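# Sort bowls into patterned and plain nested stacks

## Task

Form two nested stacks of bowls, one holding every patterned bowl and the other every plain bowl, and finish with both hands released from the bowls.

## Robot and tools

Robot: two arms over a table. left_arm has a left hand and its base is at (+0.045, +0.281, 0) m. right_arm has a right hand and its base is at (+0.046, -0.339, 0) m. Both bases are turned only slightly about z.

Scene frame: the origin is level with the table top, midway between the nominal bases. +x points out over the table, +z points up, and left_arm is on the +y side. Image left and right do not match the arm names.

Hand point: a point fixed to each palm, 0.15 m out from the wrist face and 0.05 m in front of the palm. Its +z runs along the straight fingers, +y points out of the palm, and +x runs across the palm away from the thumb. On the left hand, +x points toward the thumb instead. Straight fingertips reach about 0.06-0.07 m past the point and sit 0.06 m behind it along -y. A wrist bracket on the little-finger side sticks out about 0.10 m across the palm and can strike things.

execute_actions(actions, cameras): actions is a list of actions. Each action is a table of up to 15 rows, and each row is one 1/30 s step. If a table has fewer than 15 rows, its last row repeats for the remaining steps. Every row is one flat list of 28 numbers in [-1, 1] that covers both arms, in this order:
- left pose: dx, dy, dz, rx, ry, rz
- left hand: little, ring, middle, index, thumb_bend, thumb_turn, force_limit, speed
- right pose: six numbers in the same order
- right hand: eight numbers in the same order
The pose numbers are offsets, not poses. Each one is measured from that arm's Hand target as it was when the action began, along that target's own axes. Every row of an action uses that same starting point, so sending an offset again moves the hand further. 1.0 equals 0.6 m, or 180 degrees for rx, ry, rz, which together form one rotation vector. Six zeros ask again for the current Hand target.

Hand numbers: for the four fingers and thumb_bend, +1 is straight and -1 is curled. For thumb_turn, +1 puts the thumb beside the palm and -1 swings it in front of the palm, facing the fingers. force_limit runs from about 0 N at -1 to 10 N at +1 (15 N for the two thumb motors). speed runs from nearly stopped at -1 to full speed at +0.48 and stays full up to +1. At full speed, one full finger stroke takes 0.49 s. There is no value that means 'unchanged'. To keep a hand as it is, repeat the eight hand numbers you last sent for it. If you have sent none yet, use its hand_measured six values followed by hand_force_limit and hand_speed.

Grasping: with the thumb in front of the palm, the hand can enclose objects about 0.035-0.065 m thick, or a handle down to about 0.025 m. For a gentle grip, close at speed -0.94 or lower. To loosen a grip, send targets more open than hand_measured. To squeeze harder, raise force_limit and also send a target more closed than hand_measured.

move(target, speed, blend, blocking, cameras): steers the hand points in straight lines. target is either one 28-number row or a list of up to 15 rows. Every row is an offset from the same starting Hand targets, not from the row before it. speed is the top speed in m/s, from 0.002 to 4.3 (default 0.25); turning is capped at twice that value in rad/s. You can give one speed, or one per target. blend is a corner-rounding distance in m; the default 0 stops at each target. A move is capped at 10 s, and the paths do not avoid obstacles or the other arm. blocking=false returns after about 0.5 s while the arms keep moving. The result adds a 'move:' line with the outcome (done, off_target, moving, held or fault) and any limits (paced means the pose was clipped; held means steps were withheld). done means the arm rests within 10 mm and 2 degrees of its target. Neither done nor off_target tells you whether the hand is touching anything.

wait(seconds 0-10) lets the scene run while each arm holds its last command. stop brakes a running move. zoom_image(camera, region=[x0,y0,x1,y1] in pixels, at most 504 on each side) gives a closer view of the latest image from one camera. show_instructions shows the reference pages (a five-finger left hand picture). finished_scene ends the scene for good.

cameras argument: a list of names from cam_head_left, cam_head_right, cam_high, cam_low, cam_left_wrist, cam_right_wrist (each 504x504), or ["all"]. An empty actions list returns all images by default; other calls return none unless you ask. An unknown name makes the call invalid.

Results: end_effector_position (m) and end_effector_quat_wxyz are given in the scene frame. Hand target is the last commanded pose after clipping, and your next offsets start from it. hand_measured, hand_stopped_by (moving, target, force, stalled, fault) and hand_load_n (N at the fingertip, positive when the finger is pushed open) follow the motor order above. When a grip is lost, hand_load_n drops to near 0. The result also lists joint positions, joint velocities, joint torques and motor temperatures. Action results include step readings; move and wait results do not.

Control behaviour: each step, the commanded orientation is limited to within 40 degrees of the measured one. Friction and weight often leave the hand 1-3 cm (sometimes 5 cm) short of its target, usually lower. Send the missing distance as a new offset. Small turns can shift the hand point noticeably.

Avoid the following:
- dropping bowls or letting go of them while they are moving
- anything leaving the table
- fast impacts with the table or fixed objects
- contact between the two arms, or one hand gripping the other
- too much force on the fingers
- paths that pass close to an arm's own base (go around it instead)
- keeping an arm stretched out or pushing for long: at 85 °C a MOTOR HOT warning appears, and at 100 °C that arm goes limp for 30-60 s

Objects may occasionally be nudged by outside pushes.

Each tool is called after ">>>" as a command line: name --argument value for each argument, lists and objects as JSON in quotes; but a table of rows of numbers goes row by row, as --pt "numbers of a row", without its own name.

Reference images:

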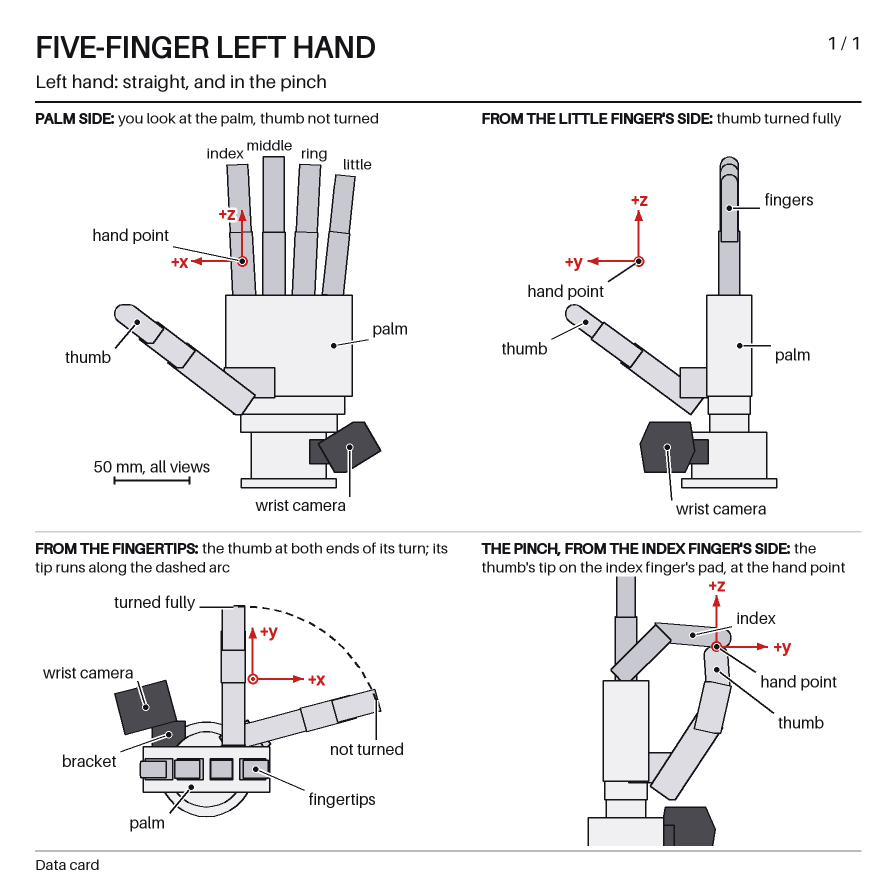

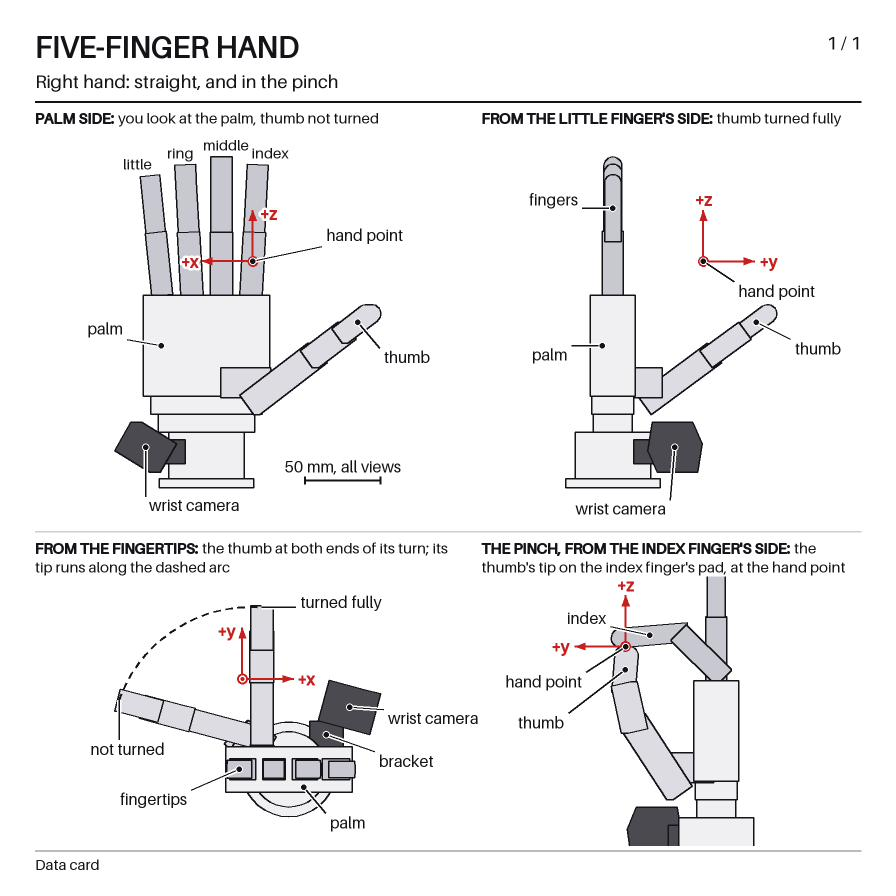

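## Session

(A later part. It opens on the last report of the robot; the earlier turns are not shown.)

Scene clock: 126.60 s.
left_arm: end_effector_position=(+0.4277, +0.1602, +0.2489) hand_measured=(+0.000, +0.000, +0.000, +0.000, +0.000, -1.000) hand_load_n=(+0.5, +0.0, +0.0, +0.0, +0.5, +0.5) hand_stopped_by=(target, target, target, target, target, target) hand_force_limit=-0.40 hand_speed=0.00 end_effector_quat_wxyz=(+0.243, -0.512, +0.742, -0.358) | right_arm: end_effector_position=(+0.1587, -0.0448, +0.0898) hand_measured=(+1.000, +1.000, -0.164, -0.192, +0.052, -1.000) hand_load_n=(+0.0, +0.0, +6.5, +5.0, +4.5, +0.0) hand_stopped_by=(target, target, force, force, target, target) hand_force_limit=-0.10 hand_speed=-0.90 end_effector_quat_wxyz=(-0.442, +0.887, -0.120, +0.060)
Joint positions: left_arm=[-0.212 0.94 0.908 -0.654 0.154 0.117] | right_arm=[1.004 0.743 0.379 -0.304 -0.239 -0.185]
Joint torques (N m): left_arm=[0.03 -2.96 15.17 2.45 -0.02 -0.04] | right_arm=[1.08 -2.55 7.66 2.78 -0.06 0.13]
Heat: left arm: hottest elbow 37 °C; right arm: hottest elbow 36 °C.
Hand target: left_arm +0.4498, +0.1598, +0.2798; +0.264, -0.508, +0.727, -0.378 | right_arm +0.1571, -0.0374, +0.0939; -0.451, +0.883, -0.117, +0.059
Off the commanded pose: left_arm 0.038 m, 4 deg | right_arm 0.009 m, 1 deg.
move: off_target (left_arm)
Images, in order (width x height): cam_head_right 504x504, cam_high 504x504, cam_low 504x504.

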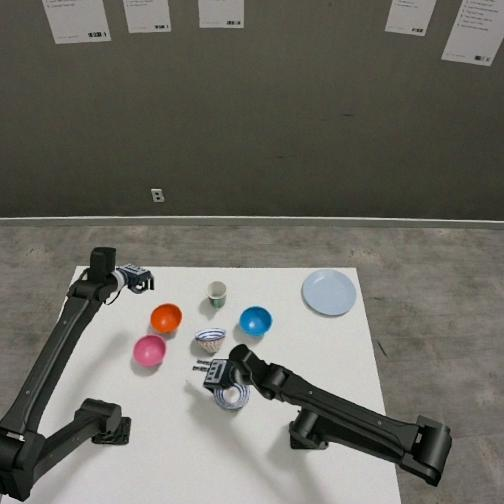

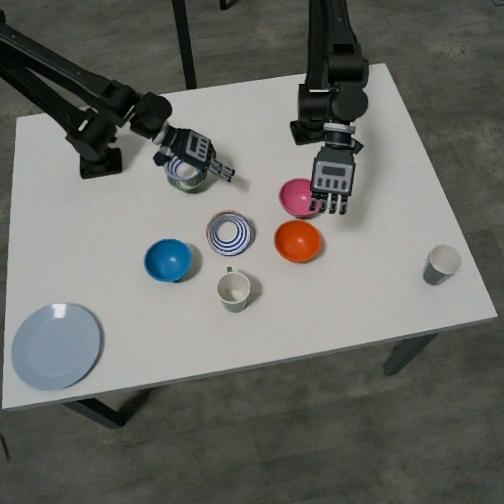

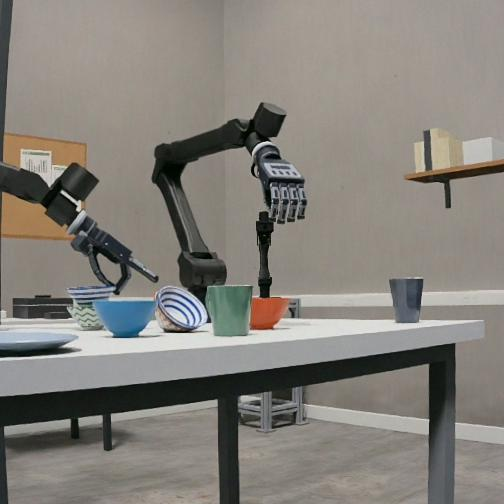

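>>> move --target '[0, 0, 0, 0, 0, 0, 0, 0, 0, 0, 0, -1, -0.4, 0.0, 0.0012, 0.0257, 0.0212, 0, 0, 0, 1, 1, -0.6, -0.6, 0.05, -1, -0.1, -0.9]' --speed 0.06 --cameras '["cam_low", "cam_high", "cam_head_right"]'

>>> zoom_image --camera "cam_low" --region '[40, 240, 160, 350]'

>>> zoom_image --camera "cam_high" --region '[140, 110, 260, 230]'

>>> zoom_image --camera "cam_head_right" --region '[180, 340, 280, 440]'

Scene clock: 128.90 s.
left_arm: end_effector_position=(+0.4277, +0.1602, +0.2489) hand_measured=(+0.000, +0.000, +0.000, +0.000, +0.000, -1.000) hand_load_n=(+0.0, +0.0, +0.0, +0.0, +0.0, +0.0) hand_stopped_by=(target, target, target, target, target, target) hand_force_limit=-0.40 hand_speed=0.00 end_effector_quat_wxyz=(+0.243, -0.512, +0.742, -0.358) | right_arm: end_effector_position=(+0.1604, -0.0423, +0.0720) hand_measured=(+1.000, +1.000, -0.164, -0.192, +0.052, -1.000) hand_load_n=(+0.0, +0.0, +6.5, +5.0, +5.0, +0.0) hand_stopped_by=(target, target, force, force, target, target) hand_force_limit=-0.10 hand_speed=-0.90 end_effector_quat_wxyz=(-0.444, +0.886, -0.120, +0.061)
Joint positions: left_arm=[-0.212 0.94 0.908 -0.654 0.154 0.117] | right_arm=[1.004 0.79 0.343 -0.217 -0.239 -0.185]
Joint torques (N m): left_arm=[-0.03 -2.96 15.19 2.45 -0.01 -0.02] | right_arm=[0.79 -2.78 7.16 2.74 -0.1 0.12]
Heat: left arm: hottest elbow 37 °C; right arm: hottest elbow 36 °C.
Hand target: left_arm +0.4498, +0.1598, +0.2798; +0.264, -0.508, +0.727, -0.378 | right_arm +0.1581, -0.0363, +0.0740; -0.451, +0.883, -0.117, +0.059
Off the commanded pose: left_arm 0.038 m, 4 deg | right_arm 0.007 m, 1 deg.
move: off_target (left_arm)
Images, in order (width x height): cam_head_right 504x504, cam_high 504x504, cam_low 504x504.

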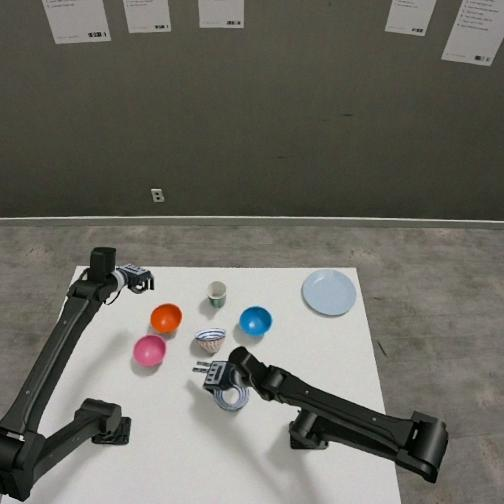

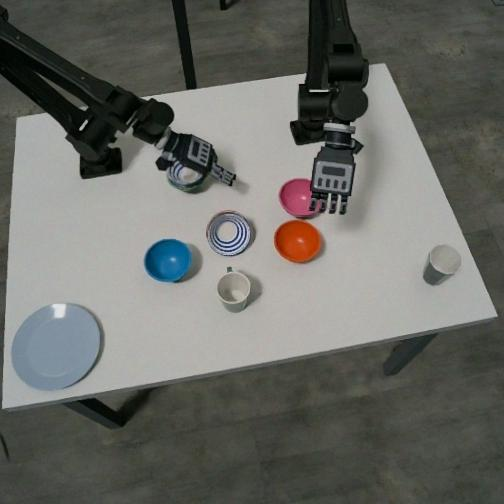

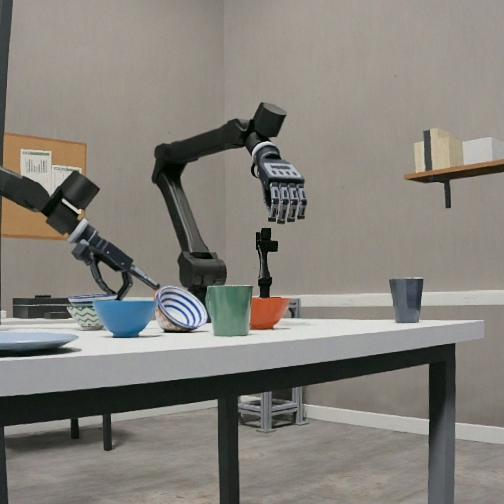

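Scaled by 4.200 from the camera's 504x504 image, which has a finer 720x720 frame.

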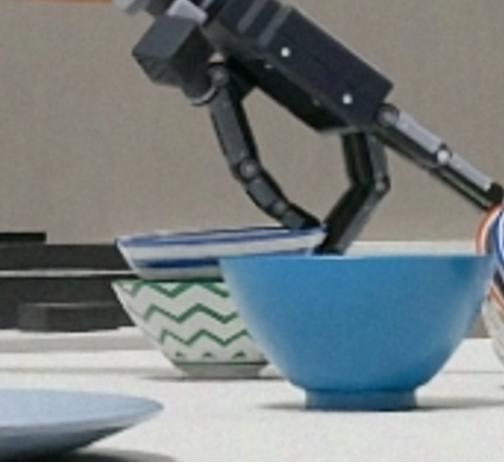

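Scaled by 4.200 from the camera's 504x504 image, which has a finer 720x720 frame.

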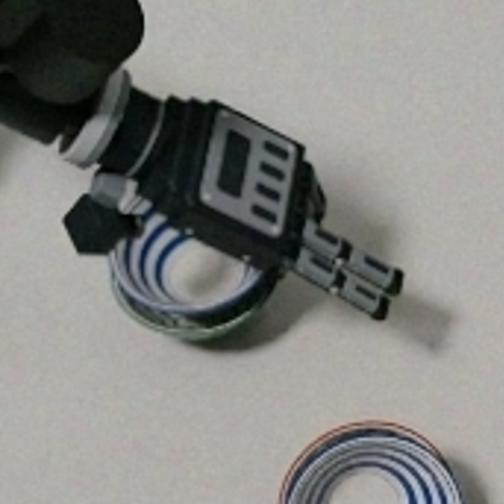

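Scaled by 5.040 from the camera's 504x504 image, which has a finer 720x720 frame.

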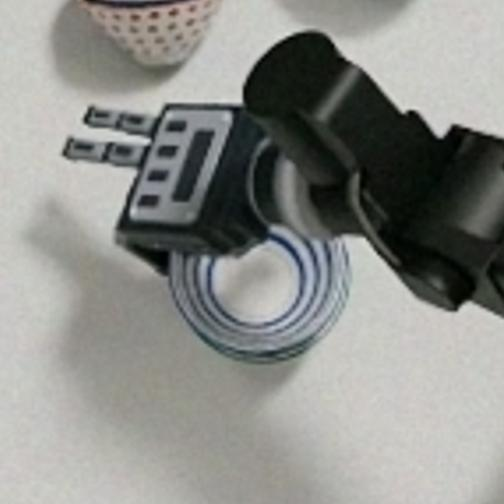

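>>> move --target '[0, 0, 0, 0, 0, 0, 0, 0, 0, 0, 0, -1, -0.4, 0.0, 0, 0.0135, 0.0098, 0, 0, 0, 1, 1, -0.6, -0.6, 0.05, -1, -0.1, -0.9]' --speed 0.04 --cameras '["cam_low", "cam_high", "cam_right_wrist"]'

>>> zoom_image --camera "cam_low" --region '[50, 260, 150, 340]'

Scene clock: 130.27 s.
left_arm: end_effector_position=(+0.4277, +0.1602, +0.2489) hand_measured=(+0.000, +0.000, +0.000, +0.000, +0.000, -1.000) hand_load_n=(+0.0, +0.0, +0.0, +0.0, +0.0, +0.0) hand_stopped_by=(target, target, target, target, target, target) hand_force_limit=-0.40 hand_speed=0.00 end_effector_quat_wxyz=(+0.243, -0.512, +0.742, -0.358) | right_arm: end_effector_position=(+0.1612, -0.0410, +0.0641) hand_measured=(+1.000, +1.000, -0.164, -0.192, +0.052, -1.000) hand_load_n=(+0.0, +0.0, +6.5, +5.0, +5.0, +0.0) hand_stopped_by=(target, target, force, force, target, target) hand_force_limit=-0.10 hand_speed=-0.90 end_effector_quat_wxyz=(-0.446, +0.885, -0.120, +0.062)
Joint positions: left_arm=[-0.212 0.94 0.908 -0.654 0.154 0.117] | right_arm=[1.004 0.812 0.325 -0.171 -0.239 -0.185]
Joint torques (N m): left_arm=[0.03 -3.08 15.16 2.47 -0.02 -0.03] | right_arm=[0.79 -2.61 6.89 2.54 -0.09 0.12]
Heat: left arm: hottest elbow 37 °C; right arm: hottest elbow 36 °C.
Hand target: left_arm +0.4498, +0.1598, +0.2798; +0.264, -0.508, +0.727, -0.378 | right_arm +0.1581, -0.0362, +0.0640; -0.451, +0.883, -0.117, +0.059
Off the commanded pose: left_arm 0.038 m, 4 deg | right_arm 0.006 m, 1 deg.
move: off_target (left_arm)
camera_calibration:
cam_right_wrist: T_world_to_cam=[[0.0621388, -0.658998, -0.749574, 0.00800687], [-0.942544, -0.28575, 0.173085, 0.12618], [-0.328254, 0.695751, -0.63889, 0.236012], [0, 0, 0, 1]] pos_world=[0.195904, -0.122873, 0.134947]
Images, in order (width x height): cam_high 504x504, cam_low 504x504, cam_right_wrist 504x504.

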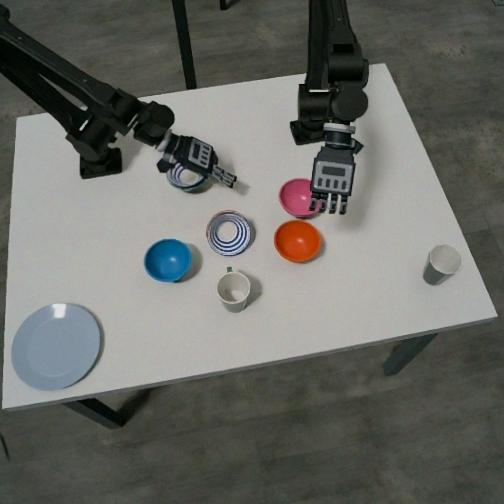

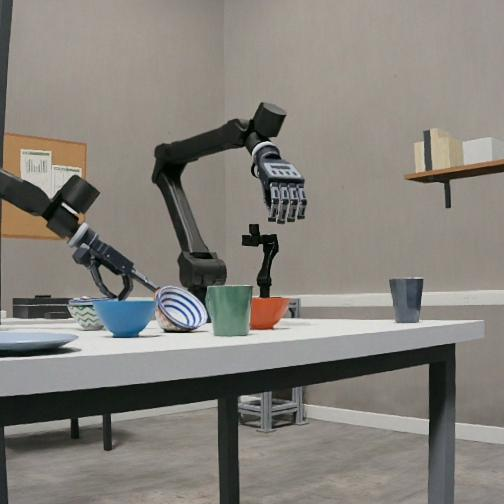

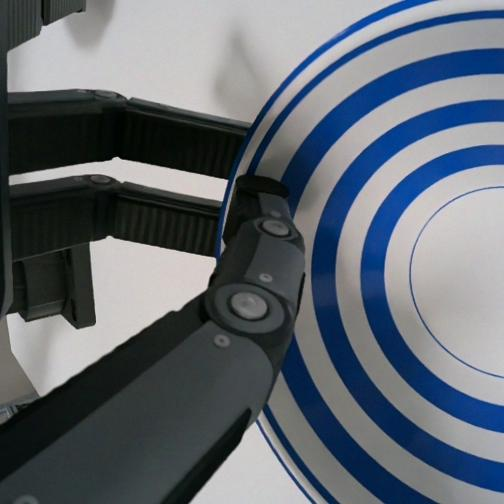

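Scaled by 5.040 from the camera's 504x504 image, which has a finer 720x720 frame.

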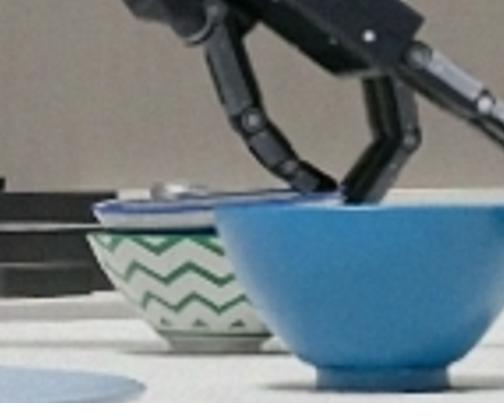

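>>> execute_actions --actions '[[[0,0,0,0,0,0,0,0,0,0,0,-1,-0.4,0.0,0,0,0,0,0,0,1,1,-0.07,-0.09,0.05,-1,-0.1,-0.93]],[[0,0,0,0,0,0,0,0,0,0,0,-1,-0.4,0.0,0,0,0,0,0,0,1,1,0.06,0.06,0.05,-1,-0.1,-0.9]]]' --cameras '["cam_low", "cam_high", "cam_right_wrist"]'

>>> zoom_image --camera "cam_low" --region '[50, 260, 150, 340]'

Scene clock: 131.93 s.
left_arm: end_effector_position=(+0.4277, +0.1602, +0.2489) hand_measured=(+0.000, +0.000, +0.000, +0.000, +0.000, -1.000) hand_load_n=(+0.0, +0.0, +0.0, +0.0, +0.0, +0.0) hand_stopped_by=(target, target, target, target, target, target) hand_force_limit=-0.40 hand_speed=0.00 end_effector_quat_wxyz=(+0.243, -0.512, +0.742, -0.358) | right_arm: end_effector_position=(+0.1613, -0.0408, +0.0642) hand_measured=(+1.000, +1.000, +0.060, +0.060, +0.050, -1.000) hand_load_n=(+0.0, +0.0, +0.0, +0.0, +1.0, +0.0) hand_stopped_by=(target, target, target, target, target, target) hand_force_limit=-0.10 hand_speed=-0.90 end_effector_quat_wxyz=(-0.446, +0.885, -0.119, +0.062)
Joint positions: left_arm=[-0.212 0.94 0.908 -0.654 0.154 0.117] | right_arm=[1.004 0.812 0.325 -0.17 -0.239 -0.185]
Joint torques (N m): left_arm=[0.09 -2.96 15.19 2.44 -0.02 -0.04] | right_arm=[0.85 -2.73 6.91 2.63 -0.09 0.12]
Heat: left arm: hottest elbow 37 °C; right arm: hottest elbow 36 °C.
Hand target: left_arm +0.4498, +0.1598, +0.2798; +0.264, -0.508, +0.727, -0.378 | right_arm +0.1581, -0.0362, +0.0641; -0.451, +0.883, -0.117, +0.059
Off the commanded pose: left_arm 0.038 m, 4 deg | right_arm 0.006 m, 1 deg.
Step readings (end_effector_position of left_arm | right_arm):
0: (+0.4277, +0.1602, +0.2489) | (+0.1612, -0.0410, +0.0641)
1: (+0.4277, +0.1602, +0.2489) | (+0.1612, -0.0410, +0.0641)
2: (+0.4277, +0.1602, +0.2489) | (+0.1612, -0.0410, +0.0641)
4: (+0.4277, +0.1602, +0.2489) | (+0.1612, -0.0410, +0.0641)
8: (+0.4277, +0.1602, +0.2489) | (+0.1613, -0.0408, +0.0642)
15: (+0.4277, +0.1602, +0.2489) | (+0.1613, -0.0408, +0.0642)
16: (+0.4277, +0.1602, +0.2489) | (+0.1613, -0.0408, +0.0642)
17: (+0.4277, +0.1602, +0.2489) | (+0.1613, -0.0408, +0.0642)
19: (+0.4277, +0.1602, +0.2489) | (+0.1613, -0.0408, +0.0642)
23: (+0.4277, +0.1602, +0.2489) | (+0.1613, -0.0408, +0.0642)
30: (+0.4277, +0.1602, +0.2489) | (+0.1613, -0.0408, +0.0642)
camera_calibration:
cam_right_wrist: T_world_to_cam=[[0.0623672, -0.65849, -0.750001, 0.00822306], [-0.942593, -0.285874, 0.172611, 0.12625], [-0.328068, 0.69618, -0.638517, 0.235972], [0, 0, 0, 1]] pos_world=[0.195904, -0.122773, 0.135047]
Images, in order (width x height): cam_high 504x504, cam_low 504x504, cam_right_wrist 504x504.

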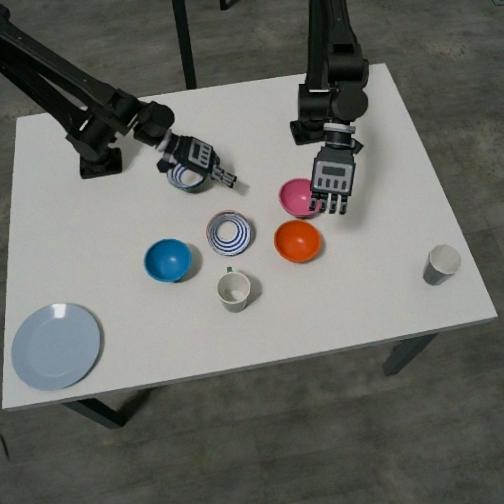

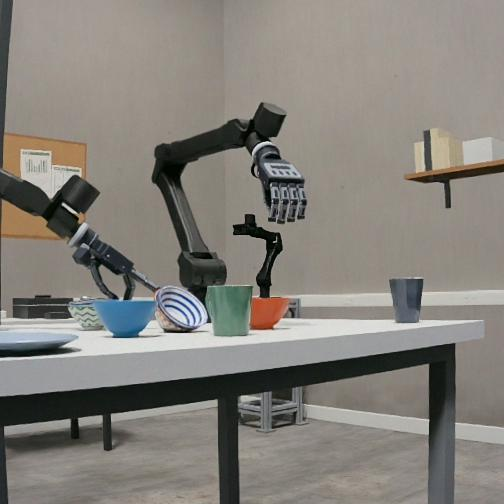

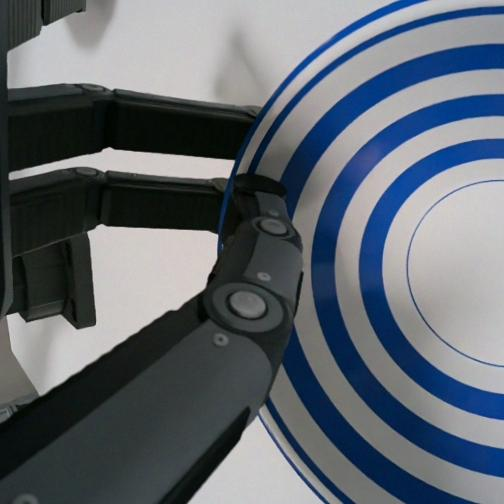

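Scaled by 5.040 from the camera's 504x504 image, which has a finer 720x720 frame.

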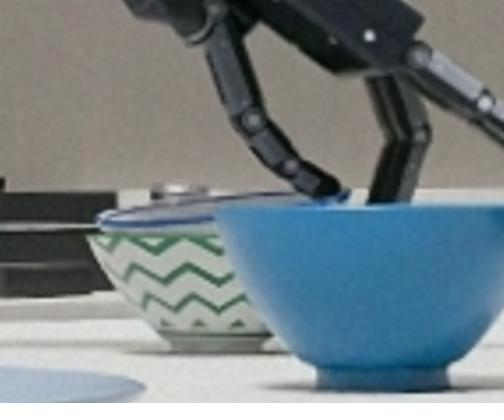

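>>> execute_actions --actions '[[[0,0,0,0,0,0,0,0,0,0,0,-1,-0.4,0.0,0,0,0,0,0,0,1,1,0.3,0.3,0.05,-1,-0.1,-0.8]]]' --cameras '["cam_low", "cam_high", "cam_right_wrist"]'

>>> zoom_image --camera "cam_low" --region '[50, 260, 150, 340]'

>>> zoom_image --camera "cam_high" --region '[140, 110, 260, 230]'

Scene clock: 133.00 s.
left_arm: end_effector_position=(+0.4277, +0.1602, +0.2489) hand_measured=(+0.000, +0.000, +0.000, +0.000, +0.000, -1.000) hand_load_n=(+0.0, +0.0, +0.0, +0.0, +0.0, -0.5) hand_stopped_by=(target, target, target, target, target, target) hand_force_limit=-0.40 hand_speed=0.00 end_effector_quat_wxyz=(+0.243, -0.512, +0.742, -0.358) | right_arm: end_effector_position=(+0.1613, -0.0408, +0.0642) hand_measured=(+1.000, +1.000, +0.300, +0.300, +0.050, -1.000) hand_load_n=(+0.0, +0.0, +0.0, +0.0, +1.0, +0.0) hand_stopped_by=(target, target, target, target, target, target) hand_force_limit=-0.10 hand_speed=-0.80 end_effector_quat_wxyz=(-0.446, +0.885, -0.119, +0.062)
Joint positions: left_arm=[-0.212 0.94 0.908 -0.654 0.154 0.117] | right_arm=[1.004 0.812 0.325 -0.17 -0.239 -0.185]
Joint torques (N m): left_arm=[-0.03 -3.08 15.2 2.44 -0.02 -0.03] | right_arm=[0.91 -2.78 6.87 2.65 -0.09 0.11]
Heat: left arm: hottest elbow 37 °C; right arm: hottest elbow 36 °C.
Hand target: left_arm +0.4498, +0.1598, +0.2798; +0.264, -0.508, +0.727, -0.378 | right_arm +0.1581, -0.0362, +0.0641; -0.451, +0.883, -0.117, +0.059
Off the commanded pose: left_arm 0.038 m, 4 deg | right_arm 0.006 m, 1 deg.
Step readings (end_effector_position of left_arm | right_arm):
0: (+0.4277, +0.1602, +0.2489) | (+0.1613, -0.0408, +0.0642)
1: (+0.4277, +0.1602, +0.2489) | (+0.1613, -0.0408, +0.0642)
2: (+0.4277, +0.1602, +0.2489) | (+0.1613, -0.0408, +0.0642)
4: (+0.4277, +0.1602, +0.2489) | (+0.1613, -0.0408, +0.0642)
8: (+0.4277, +0.1602, +0.2489) | (+0.1613, -0.0408, +0.0642)
15: (+0.4277, +0.1602, +0.2489) | (+0.1613, -0.0408, +0.0642)
camera_calibration:
cam_right_wrist: T_world_to_cam=[[0.0623672, -0.65849, -0.750001, 0.00822306], [-0.942593, -0.285874, 0.172611, 0.12625], [-0.328068, 0.69618, -0.638517, 0.235972], [0, 0, 0, 1]] pos_world=[0.195904, -0.122773, 0.135047]
Images, in order (width x height): cam_high 504x504, cam_low 504x504, cam_right_wrist 504x504.

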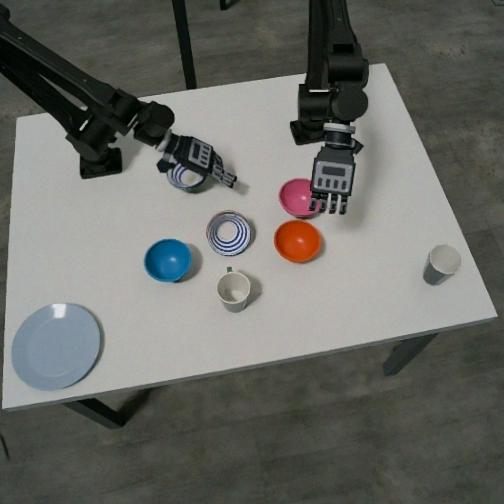

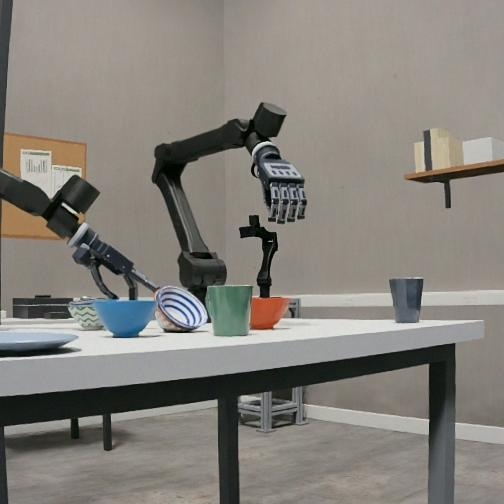

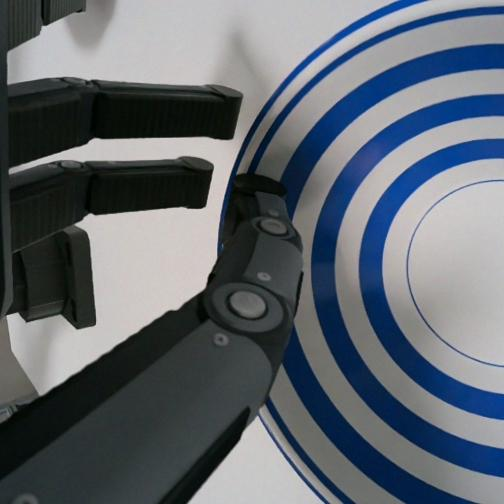

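Scaled by 5.040 from the camera's 504x504 image, which has a finer 720x720 frame.

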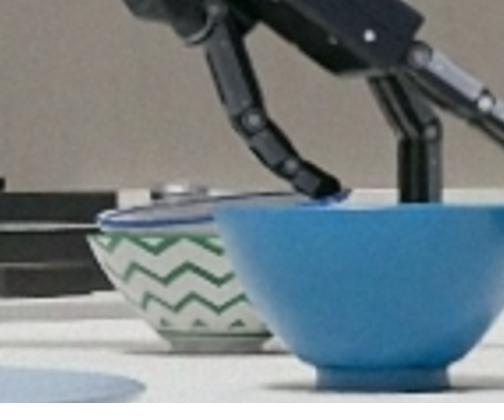

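Scaled by 4.200 from the camera's 504x504 image, which has a finer 720x720 frame.

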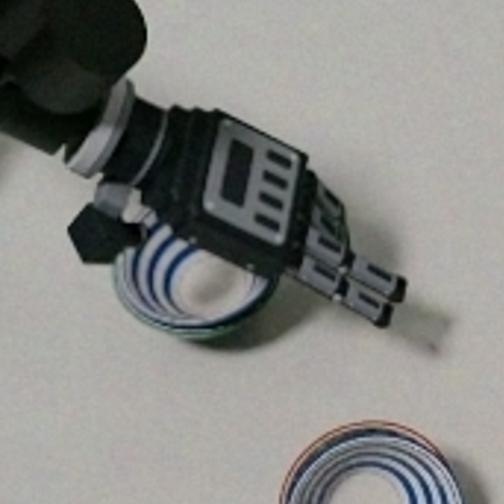

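>>> move --target '[0, 0, 0, 0, 0, 0, 0, 0, 0, 0, 0, -1, -0.4, 0.0, 0, -0.081, -0.0587, 0.0647, 0, 0, 1, 1, 0.3, 0.3, 0.05, -1, -0.1, -0.8]' --speed 0.05 --cameras '["cam_low", "cam_high", "cam_right_wrist", "cam_head_right"]'

>>> zoom_image --camera "cam_low" --region '[50, 240, 220, 340]'

>>> zoom_image --camera "cam_high" --region '[140, 130, 300, 270]'

Scene clock: 136.20 s.
left_arm: end_effector_position=(+0.4277, +0.1602, +0.2489) hand_measured=(+0.000, +0.000, +0.000, +0.000, +0.000, -1.000) hand_load_n=(+0.0, +0.0, +0.0, +0.0, +0.0, +0.0) hand_stopped_by=(target, target, target, target, target, target) hand_force_limit=-0.40 hand_speed=0.00 end_effector_quat_wxyz=(+0.243, -0.512, +0.742, -0.358) | right_arm: end_effector_position=(+0.1547, -0.0352, +0.1222) hand_measured=(+1.000, +1.000, +0.300, +0.300, +0.050, -1.000) hand_load_n=(+0.0, +0.0, +0.0, +0.0, +0.0, +0.0) hand_stopped_by=(target, target, target, target, target, target) hand_force_limit=-0.10 hand_speed=-0.80 end_effector_quat_wxyz=(-0.532, +0.838, -0.101, +0.068)
Joint positions: left_arm=[-0.212 0.94 0.908 -0.654 0.154 0.117] | right_arm=[0.986 0.606 0.314 -0.17 -0.309 -0.158]
Joint torques (N m): left_arm=[-0.15 -3.14 15.21 2.4 -0.03 -0.04] | right_arm=[-1.2 -2.61 7.13 2.43 -0.26 0.17]
Heat: left arm: hottest elbow 37 °C; right arm: hottest elbow 36 °C.
Hand target: left_arm +0.4498, +0.1598, +0.2798; +0.264, -0.508, +0.727, -0.378 | right_arm +0.1581, -0.0364, +0.1239; -0.538, +0.832, -0.111, +0.070
Off the commanded pose: left_arm 0.038 m, 4 deg | right_arm 0.004 m, 1 deg.
move: off_target (left_arm)
camera_calibration:
cam_right_wrist: T_world_to_cam=[[0.121643, -0.50274, -0.855836, 0.0650656], [-0.940519, -0.333946, 0.0624895, 0.123075], [-0.317219, 0.797328, -0.513459, 0.253607], [0, 0, 0, 1]] pos_world=[0.188289, -0.128396, 0.178211]
Images, in order (width x height): cam_head_right 504x504, cam_high 504x504, cam_low 504x504, cam_right_wrist 504x504.

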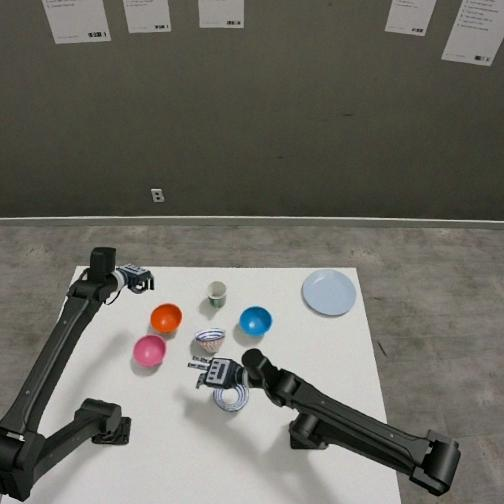

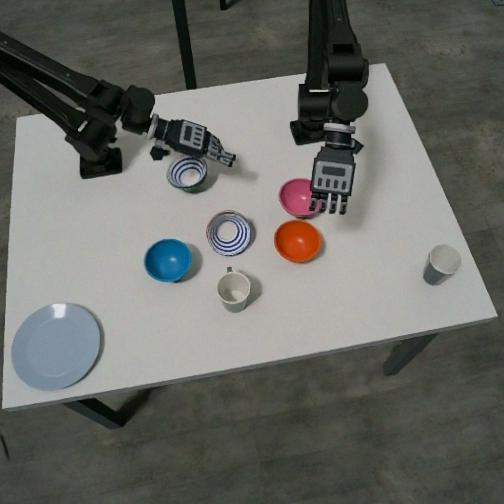

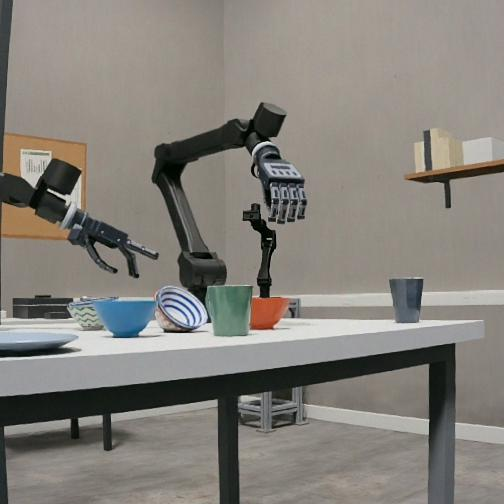

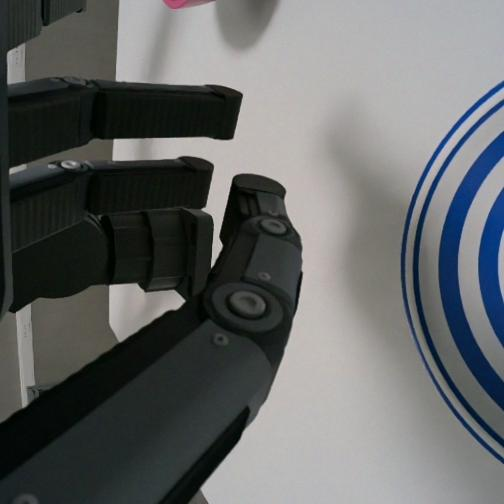

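Scaled by 2.965 from the camera's 504x504 image, which has a finer 720x720 frame.

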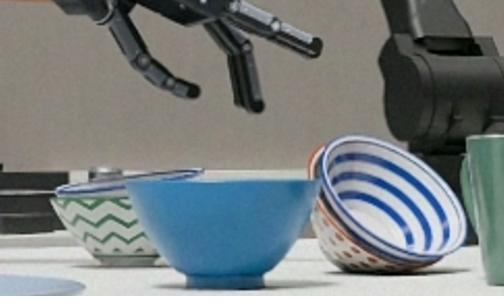

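Scaled by 3.150 from the camera's 504x504 image, which has a finer 720x720 frame.

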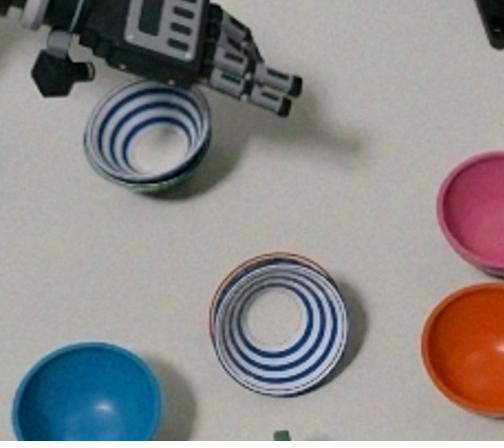

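>>> move --target '[0, 0, 0, 0, 0, 0, 0, 0, 0, 0, 0, -1, -0.4, 0.0, -0.0018, 0.0515, 0.0025, -0.0598, 0.0005, -0.0012, 1, 1, 0, 0, 0.05, -1, -0.1, -0.5]' --speed 0.08 --cameras '["cam_low", "cam_high", "cam_right_wrist", "cam_head_right"]'

>>> zoom_image --camera "cam_low" --region '[50, 250, 150, 340]'

>>> zoom_image --camera "cam_head_right" --region '[180, 340, 280, 440]'

Scene clock: 139.10 s.
left_arm: end_effector_position=(+0.4277, +0.1602, +0.2489) hand_measured=(+0.000, +0.000, +0.000, +0.000, +0.000, -1.000) hand_load_n=(+0.0, +0.0, +0.0, +0.0, +0.0, +0.0) hand_stopped_by=(target, target, target, target, target, target) hand_force_limit=-0.40 hand_speed=0.00 end_effector_quat_wxyz=(+0.243, -0.512, +0.742, -0.358) | right_arm: end_effector_position=(+0.1501, -0.0590, +0.0772) hand_measured=(+1.000, +1.000, +0.000, +0.000, +0.050, -1.000) hand_load_n=(+0.0, +0.0, -0.5, +0.0, +0.0, +0.0) hand_stopped_by=(target, target, target, target, target, target) hand_force_limit=-0.10 hand_speed=-0.50 end_effector_quat_wxyz=(-0.449, +0.882, -0.131, +0.056)
Joint positions: left_arm=[-0.212 0.94 0.908 -0.654 0.154 0.117] | right_arm=[0.991 0.678 0.314 -0.293 -0.252 -0.166]
Joint torques (N m): left_arm=[0.03 -2.9 15.23 2.45 -0.02 -0.03] | right_arm=[0.91 -1.2 10.37 1.37 -0.01 -0.14]
Heat: left arm: hottest elbow 37 °C; right arm: hottest elbow 35 °C.
Hand target: left_arm +0.4498, +0.1598, +0.2798; +0.264, -0.508, +0.727, -0.378 | right_arm +0.1541, -0.0470, +0.0952; -0.458, +0.879, -0.116, +0.061
Off the commanded pose: left_arm 0.038 m, 4 deg | right_arm 0.022 m, 2 deg.
move: off_target (left_arm, right_arm)
camera_calibration:
cam_right_wrist: T_world_to_cam=[[0.0372852, -0.652437, -0.756925, 0.0113369], [-0.942919, -0.273806, 0.189562, 0.107746], [-0.330928, 0.706652, -0.625404, 0.253355], [0, 0, 0, 1]] pos_world=[0.185015, -0.142136, 0.146606]
Images, in order (width x height): cam_head_right 504x504, cam_high 504x504, cam_low 504x504, cam_right_wrist 504x504.

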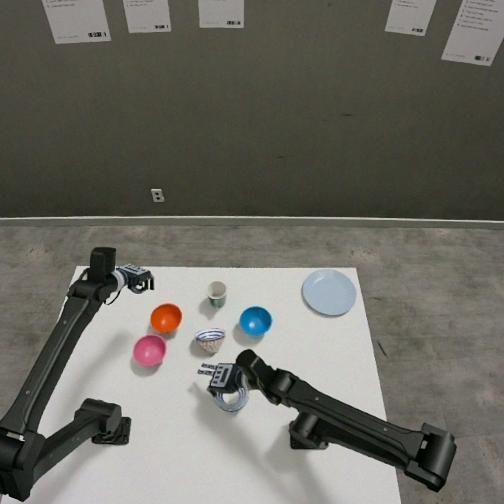

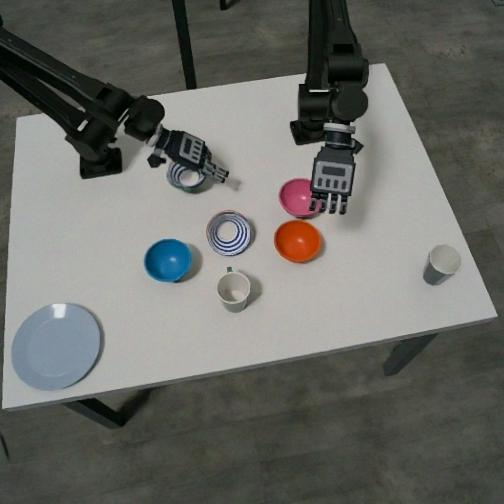

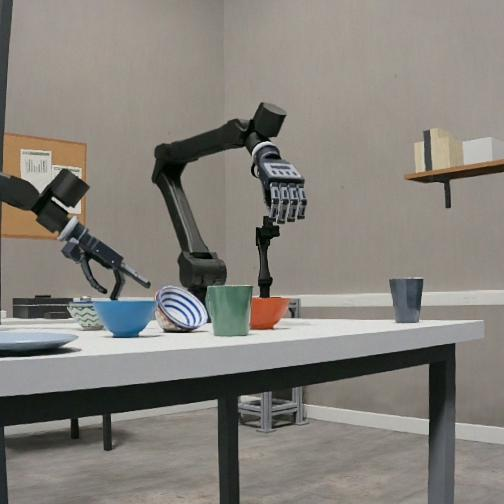

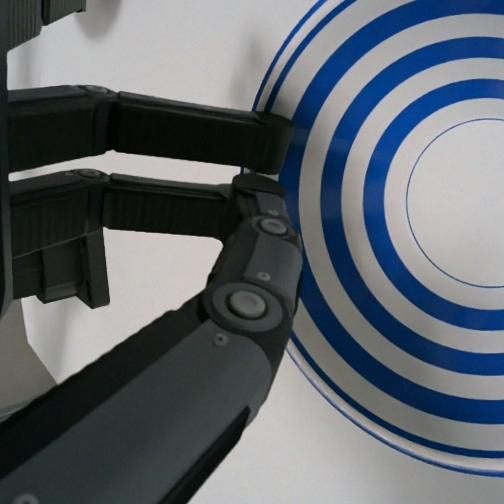

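Scaled by 5.040 from the camera's 504x504 image, which has a finer 720x720 frame.

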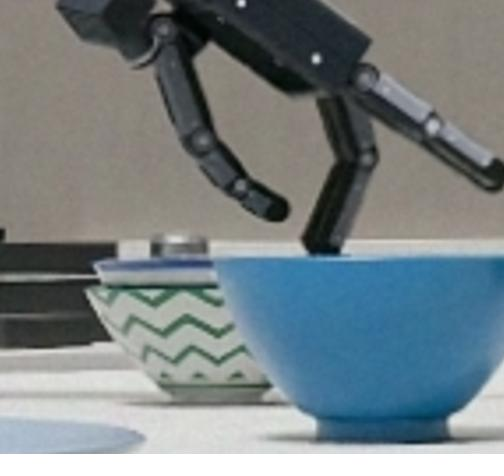

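Scaled by 5.040 from the camera's 504x504 image, which has a finer 720x720 frame.

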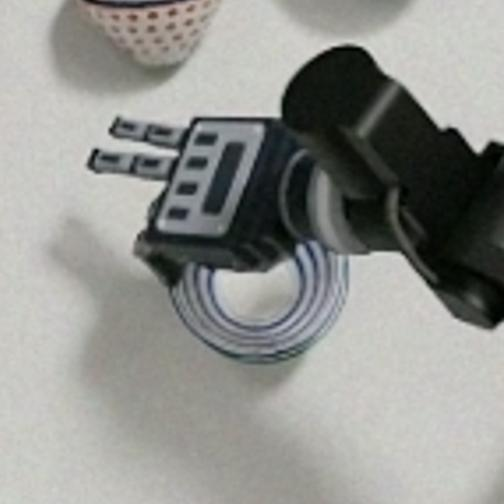

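>>> move --pt "0 0 0 0 0 0 0 0 0 0 0 -1 -0.4 0.0 0 -0.0956 -0.0669 0.07 0 0 1 1 0 0 0.05 -1 -0.1 -0.5" --pt "0 0 0 0 0 0 0 0 0 0 0 -1 -0.4 0.0 0.2698 -0.1888 -0.0207 0.1287 0.2086 0.2182 1 1 0.15 0.15 0 -1 -0.1 -0.5" --speed '[0.08, 0.2]' --cameras '["all"]'

>>> zoom_image --camera "cam_low" --region '[80, 190, 240, 350]'

>>> zoom_image --camera "cam_high" --region '[150, 140, 290, 280]'

>>> zoom_image --camera "cam_head_right" --region '[170, 290, 270, 410]'

>>> zoom_image --camera "cam_head_left" --region '[150, 290, 260, 420]'

Scene clock: 147.83 s.
left_arm: end_effector_position=(+0.4277, +0.1602, +0.2489) hand_measured=(+0.000, +0.000, +0.000, +0.000, +0.000, -1.000) hand_load_n=(+0.5, +0.0, +0.0, +0.0, +0.0, +0.0) hand_stopped_by=(target, target, target, target, target, target) hand_force_limit=-0.40 hand_speed=0.00 end_effector_quat_wxyz=(+0.243, -0.512, +0.742, -0.358) | right_arm: end_effector_position=(+0.3078, -0.0515, +0.1594) hand_measured=(+1.000, +1.000, +0.150, +0.150, +0.000, -1.000) hand_load_n=(+0.0, -0.5, +0.0, +0.0, +0.0, +0.0) hand_stopped_by=(target, target, target, target, target, target) hand_force_limit=-0.10 hand_speed=-0.50 end_effector_quat_wxyz=(-0.524, +0.643, -0.521, +0.202)
Joint positions: left_arm=[-0.212 0.94 0.908 -0.654 0.154 0.117] | right_arm=[0.856 0.759 0.394 -0.032 0.304 0.439]
Joint torques (N m): left_arm=[-0.03 -2.96 15.19 2.47 -0.01 -0.03] | right_arm=[-0.62 -2.55 11.58 2.73 0.21 0.16]
Heat: left arm: hottest elbow 37 °C; right arm: hottest elbow 36 °C.
Hand target: left_arm +0.4498, +0.1598, +0.2798; +0.264, -0.508, +0.727, -0.378 | right_arm +0.3244, -0.0360, +0.1954; -0.552, +0.620, -0.520, +0.201
Off the commanded pose: left_arm 0.038 m, 4 deg | right_arm 0.043 m, 4 deg.
move: off_target (left_arm, right_arm); target 2's new numbers were sent with right_arm's hand 0.043 m and 4 deg from that target
camera_calibration:
cam_left_wrist: T_world_to_cam=[[0.502612, -0.465375, 0.728565, -0.315438], [-0.779515, -0.608364, 0.149165, 0.39712], [0.373815, -0.642899, -0.668538, 0.221434], [0, 0, 0, 1]] pos_world=[0.385329, 0.237157, 0.318618]
cam_right_wrist: T_world_to_cam=[[-0.398295, -0.139876, -0.906529, 0.256828], [-0.817351, 0.502658, 0.281554, 0.229668], [0.416292, 0.853094, -0.314534, 0.0796005], [0, 0, 0, 1]] pos_world=[0.256876, -0.147427, 0.193195]

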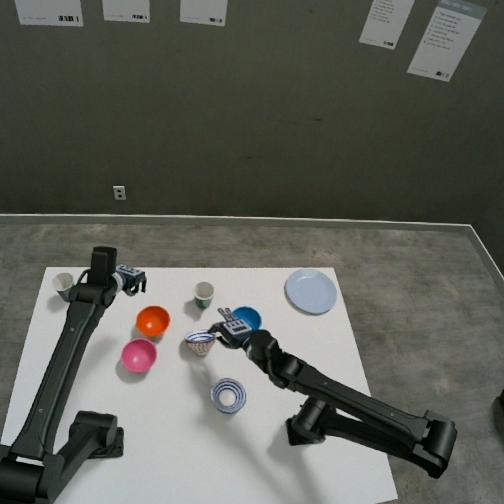

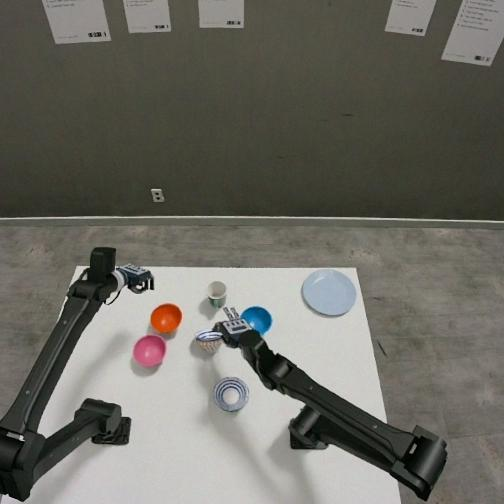

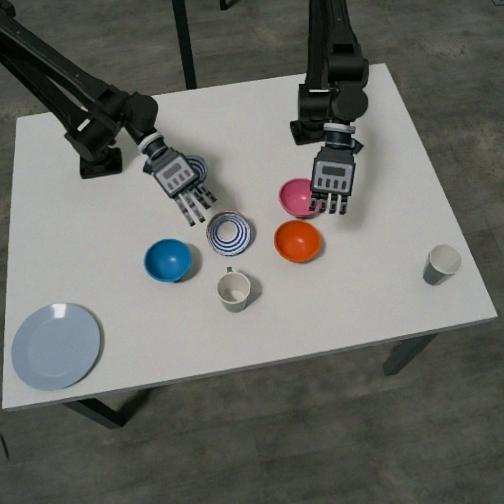

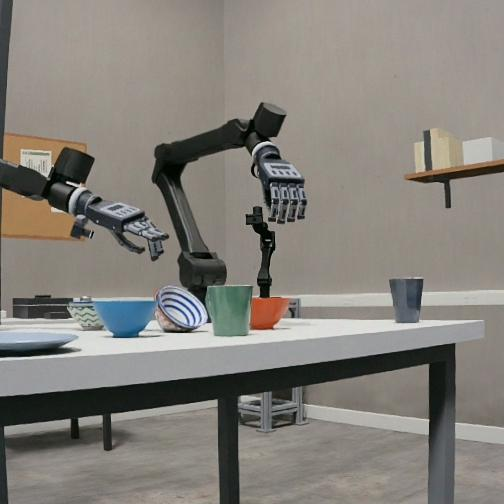

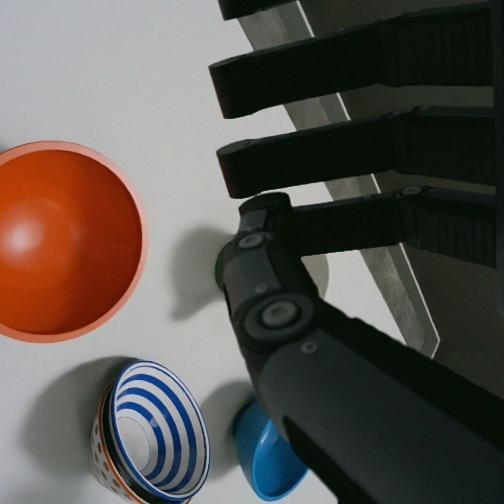

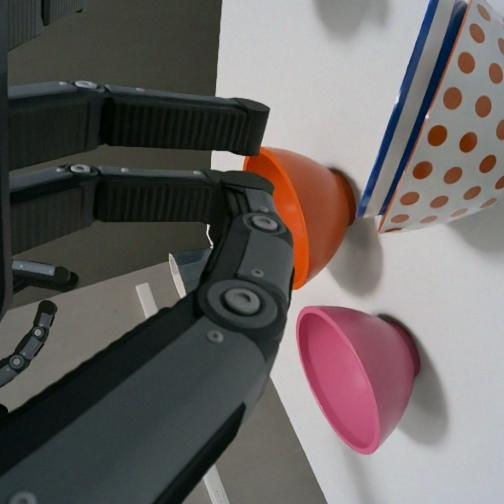

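Scaled by 3.150 from the camera's 504x504 image, which has a finer 720x720 frame.

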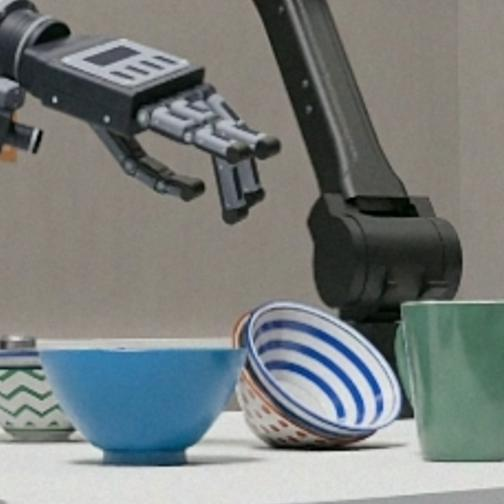

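Scaled by 3.600 from the camera's 504x504 image, which has a finer 720x720 frame.

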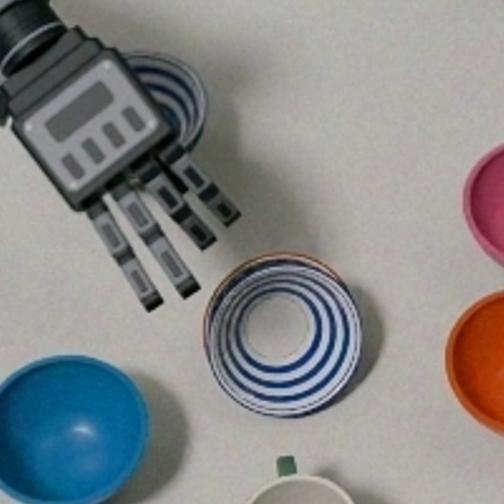

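Scaled by 4.200 from the camera's 504x504 image, which has a finer 720x720 frame.

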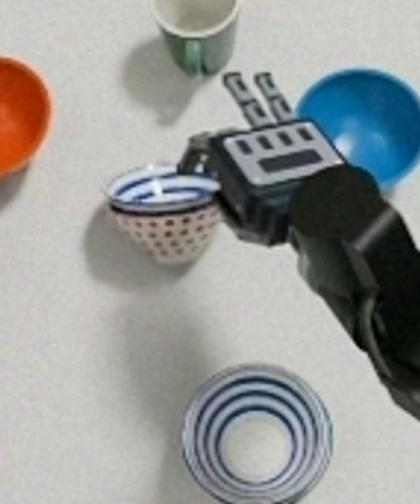

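Scaled by 3.877 from the camera's 504x504 image, which has a finer 720x720 frame.

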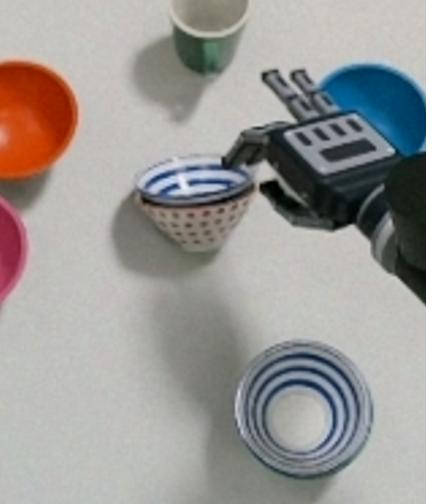

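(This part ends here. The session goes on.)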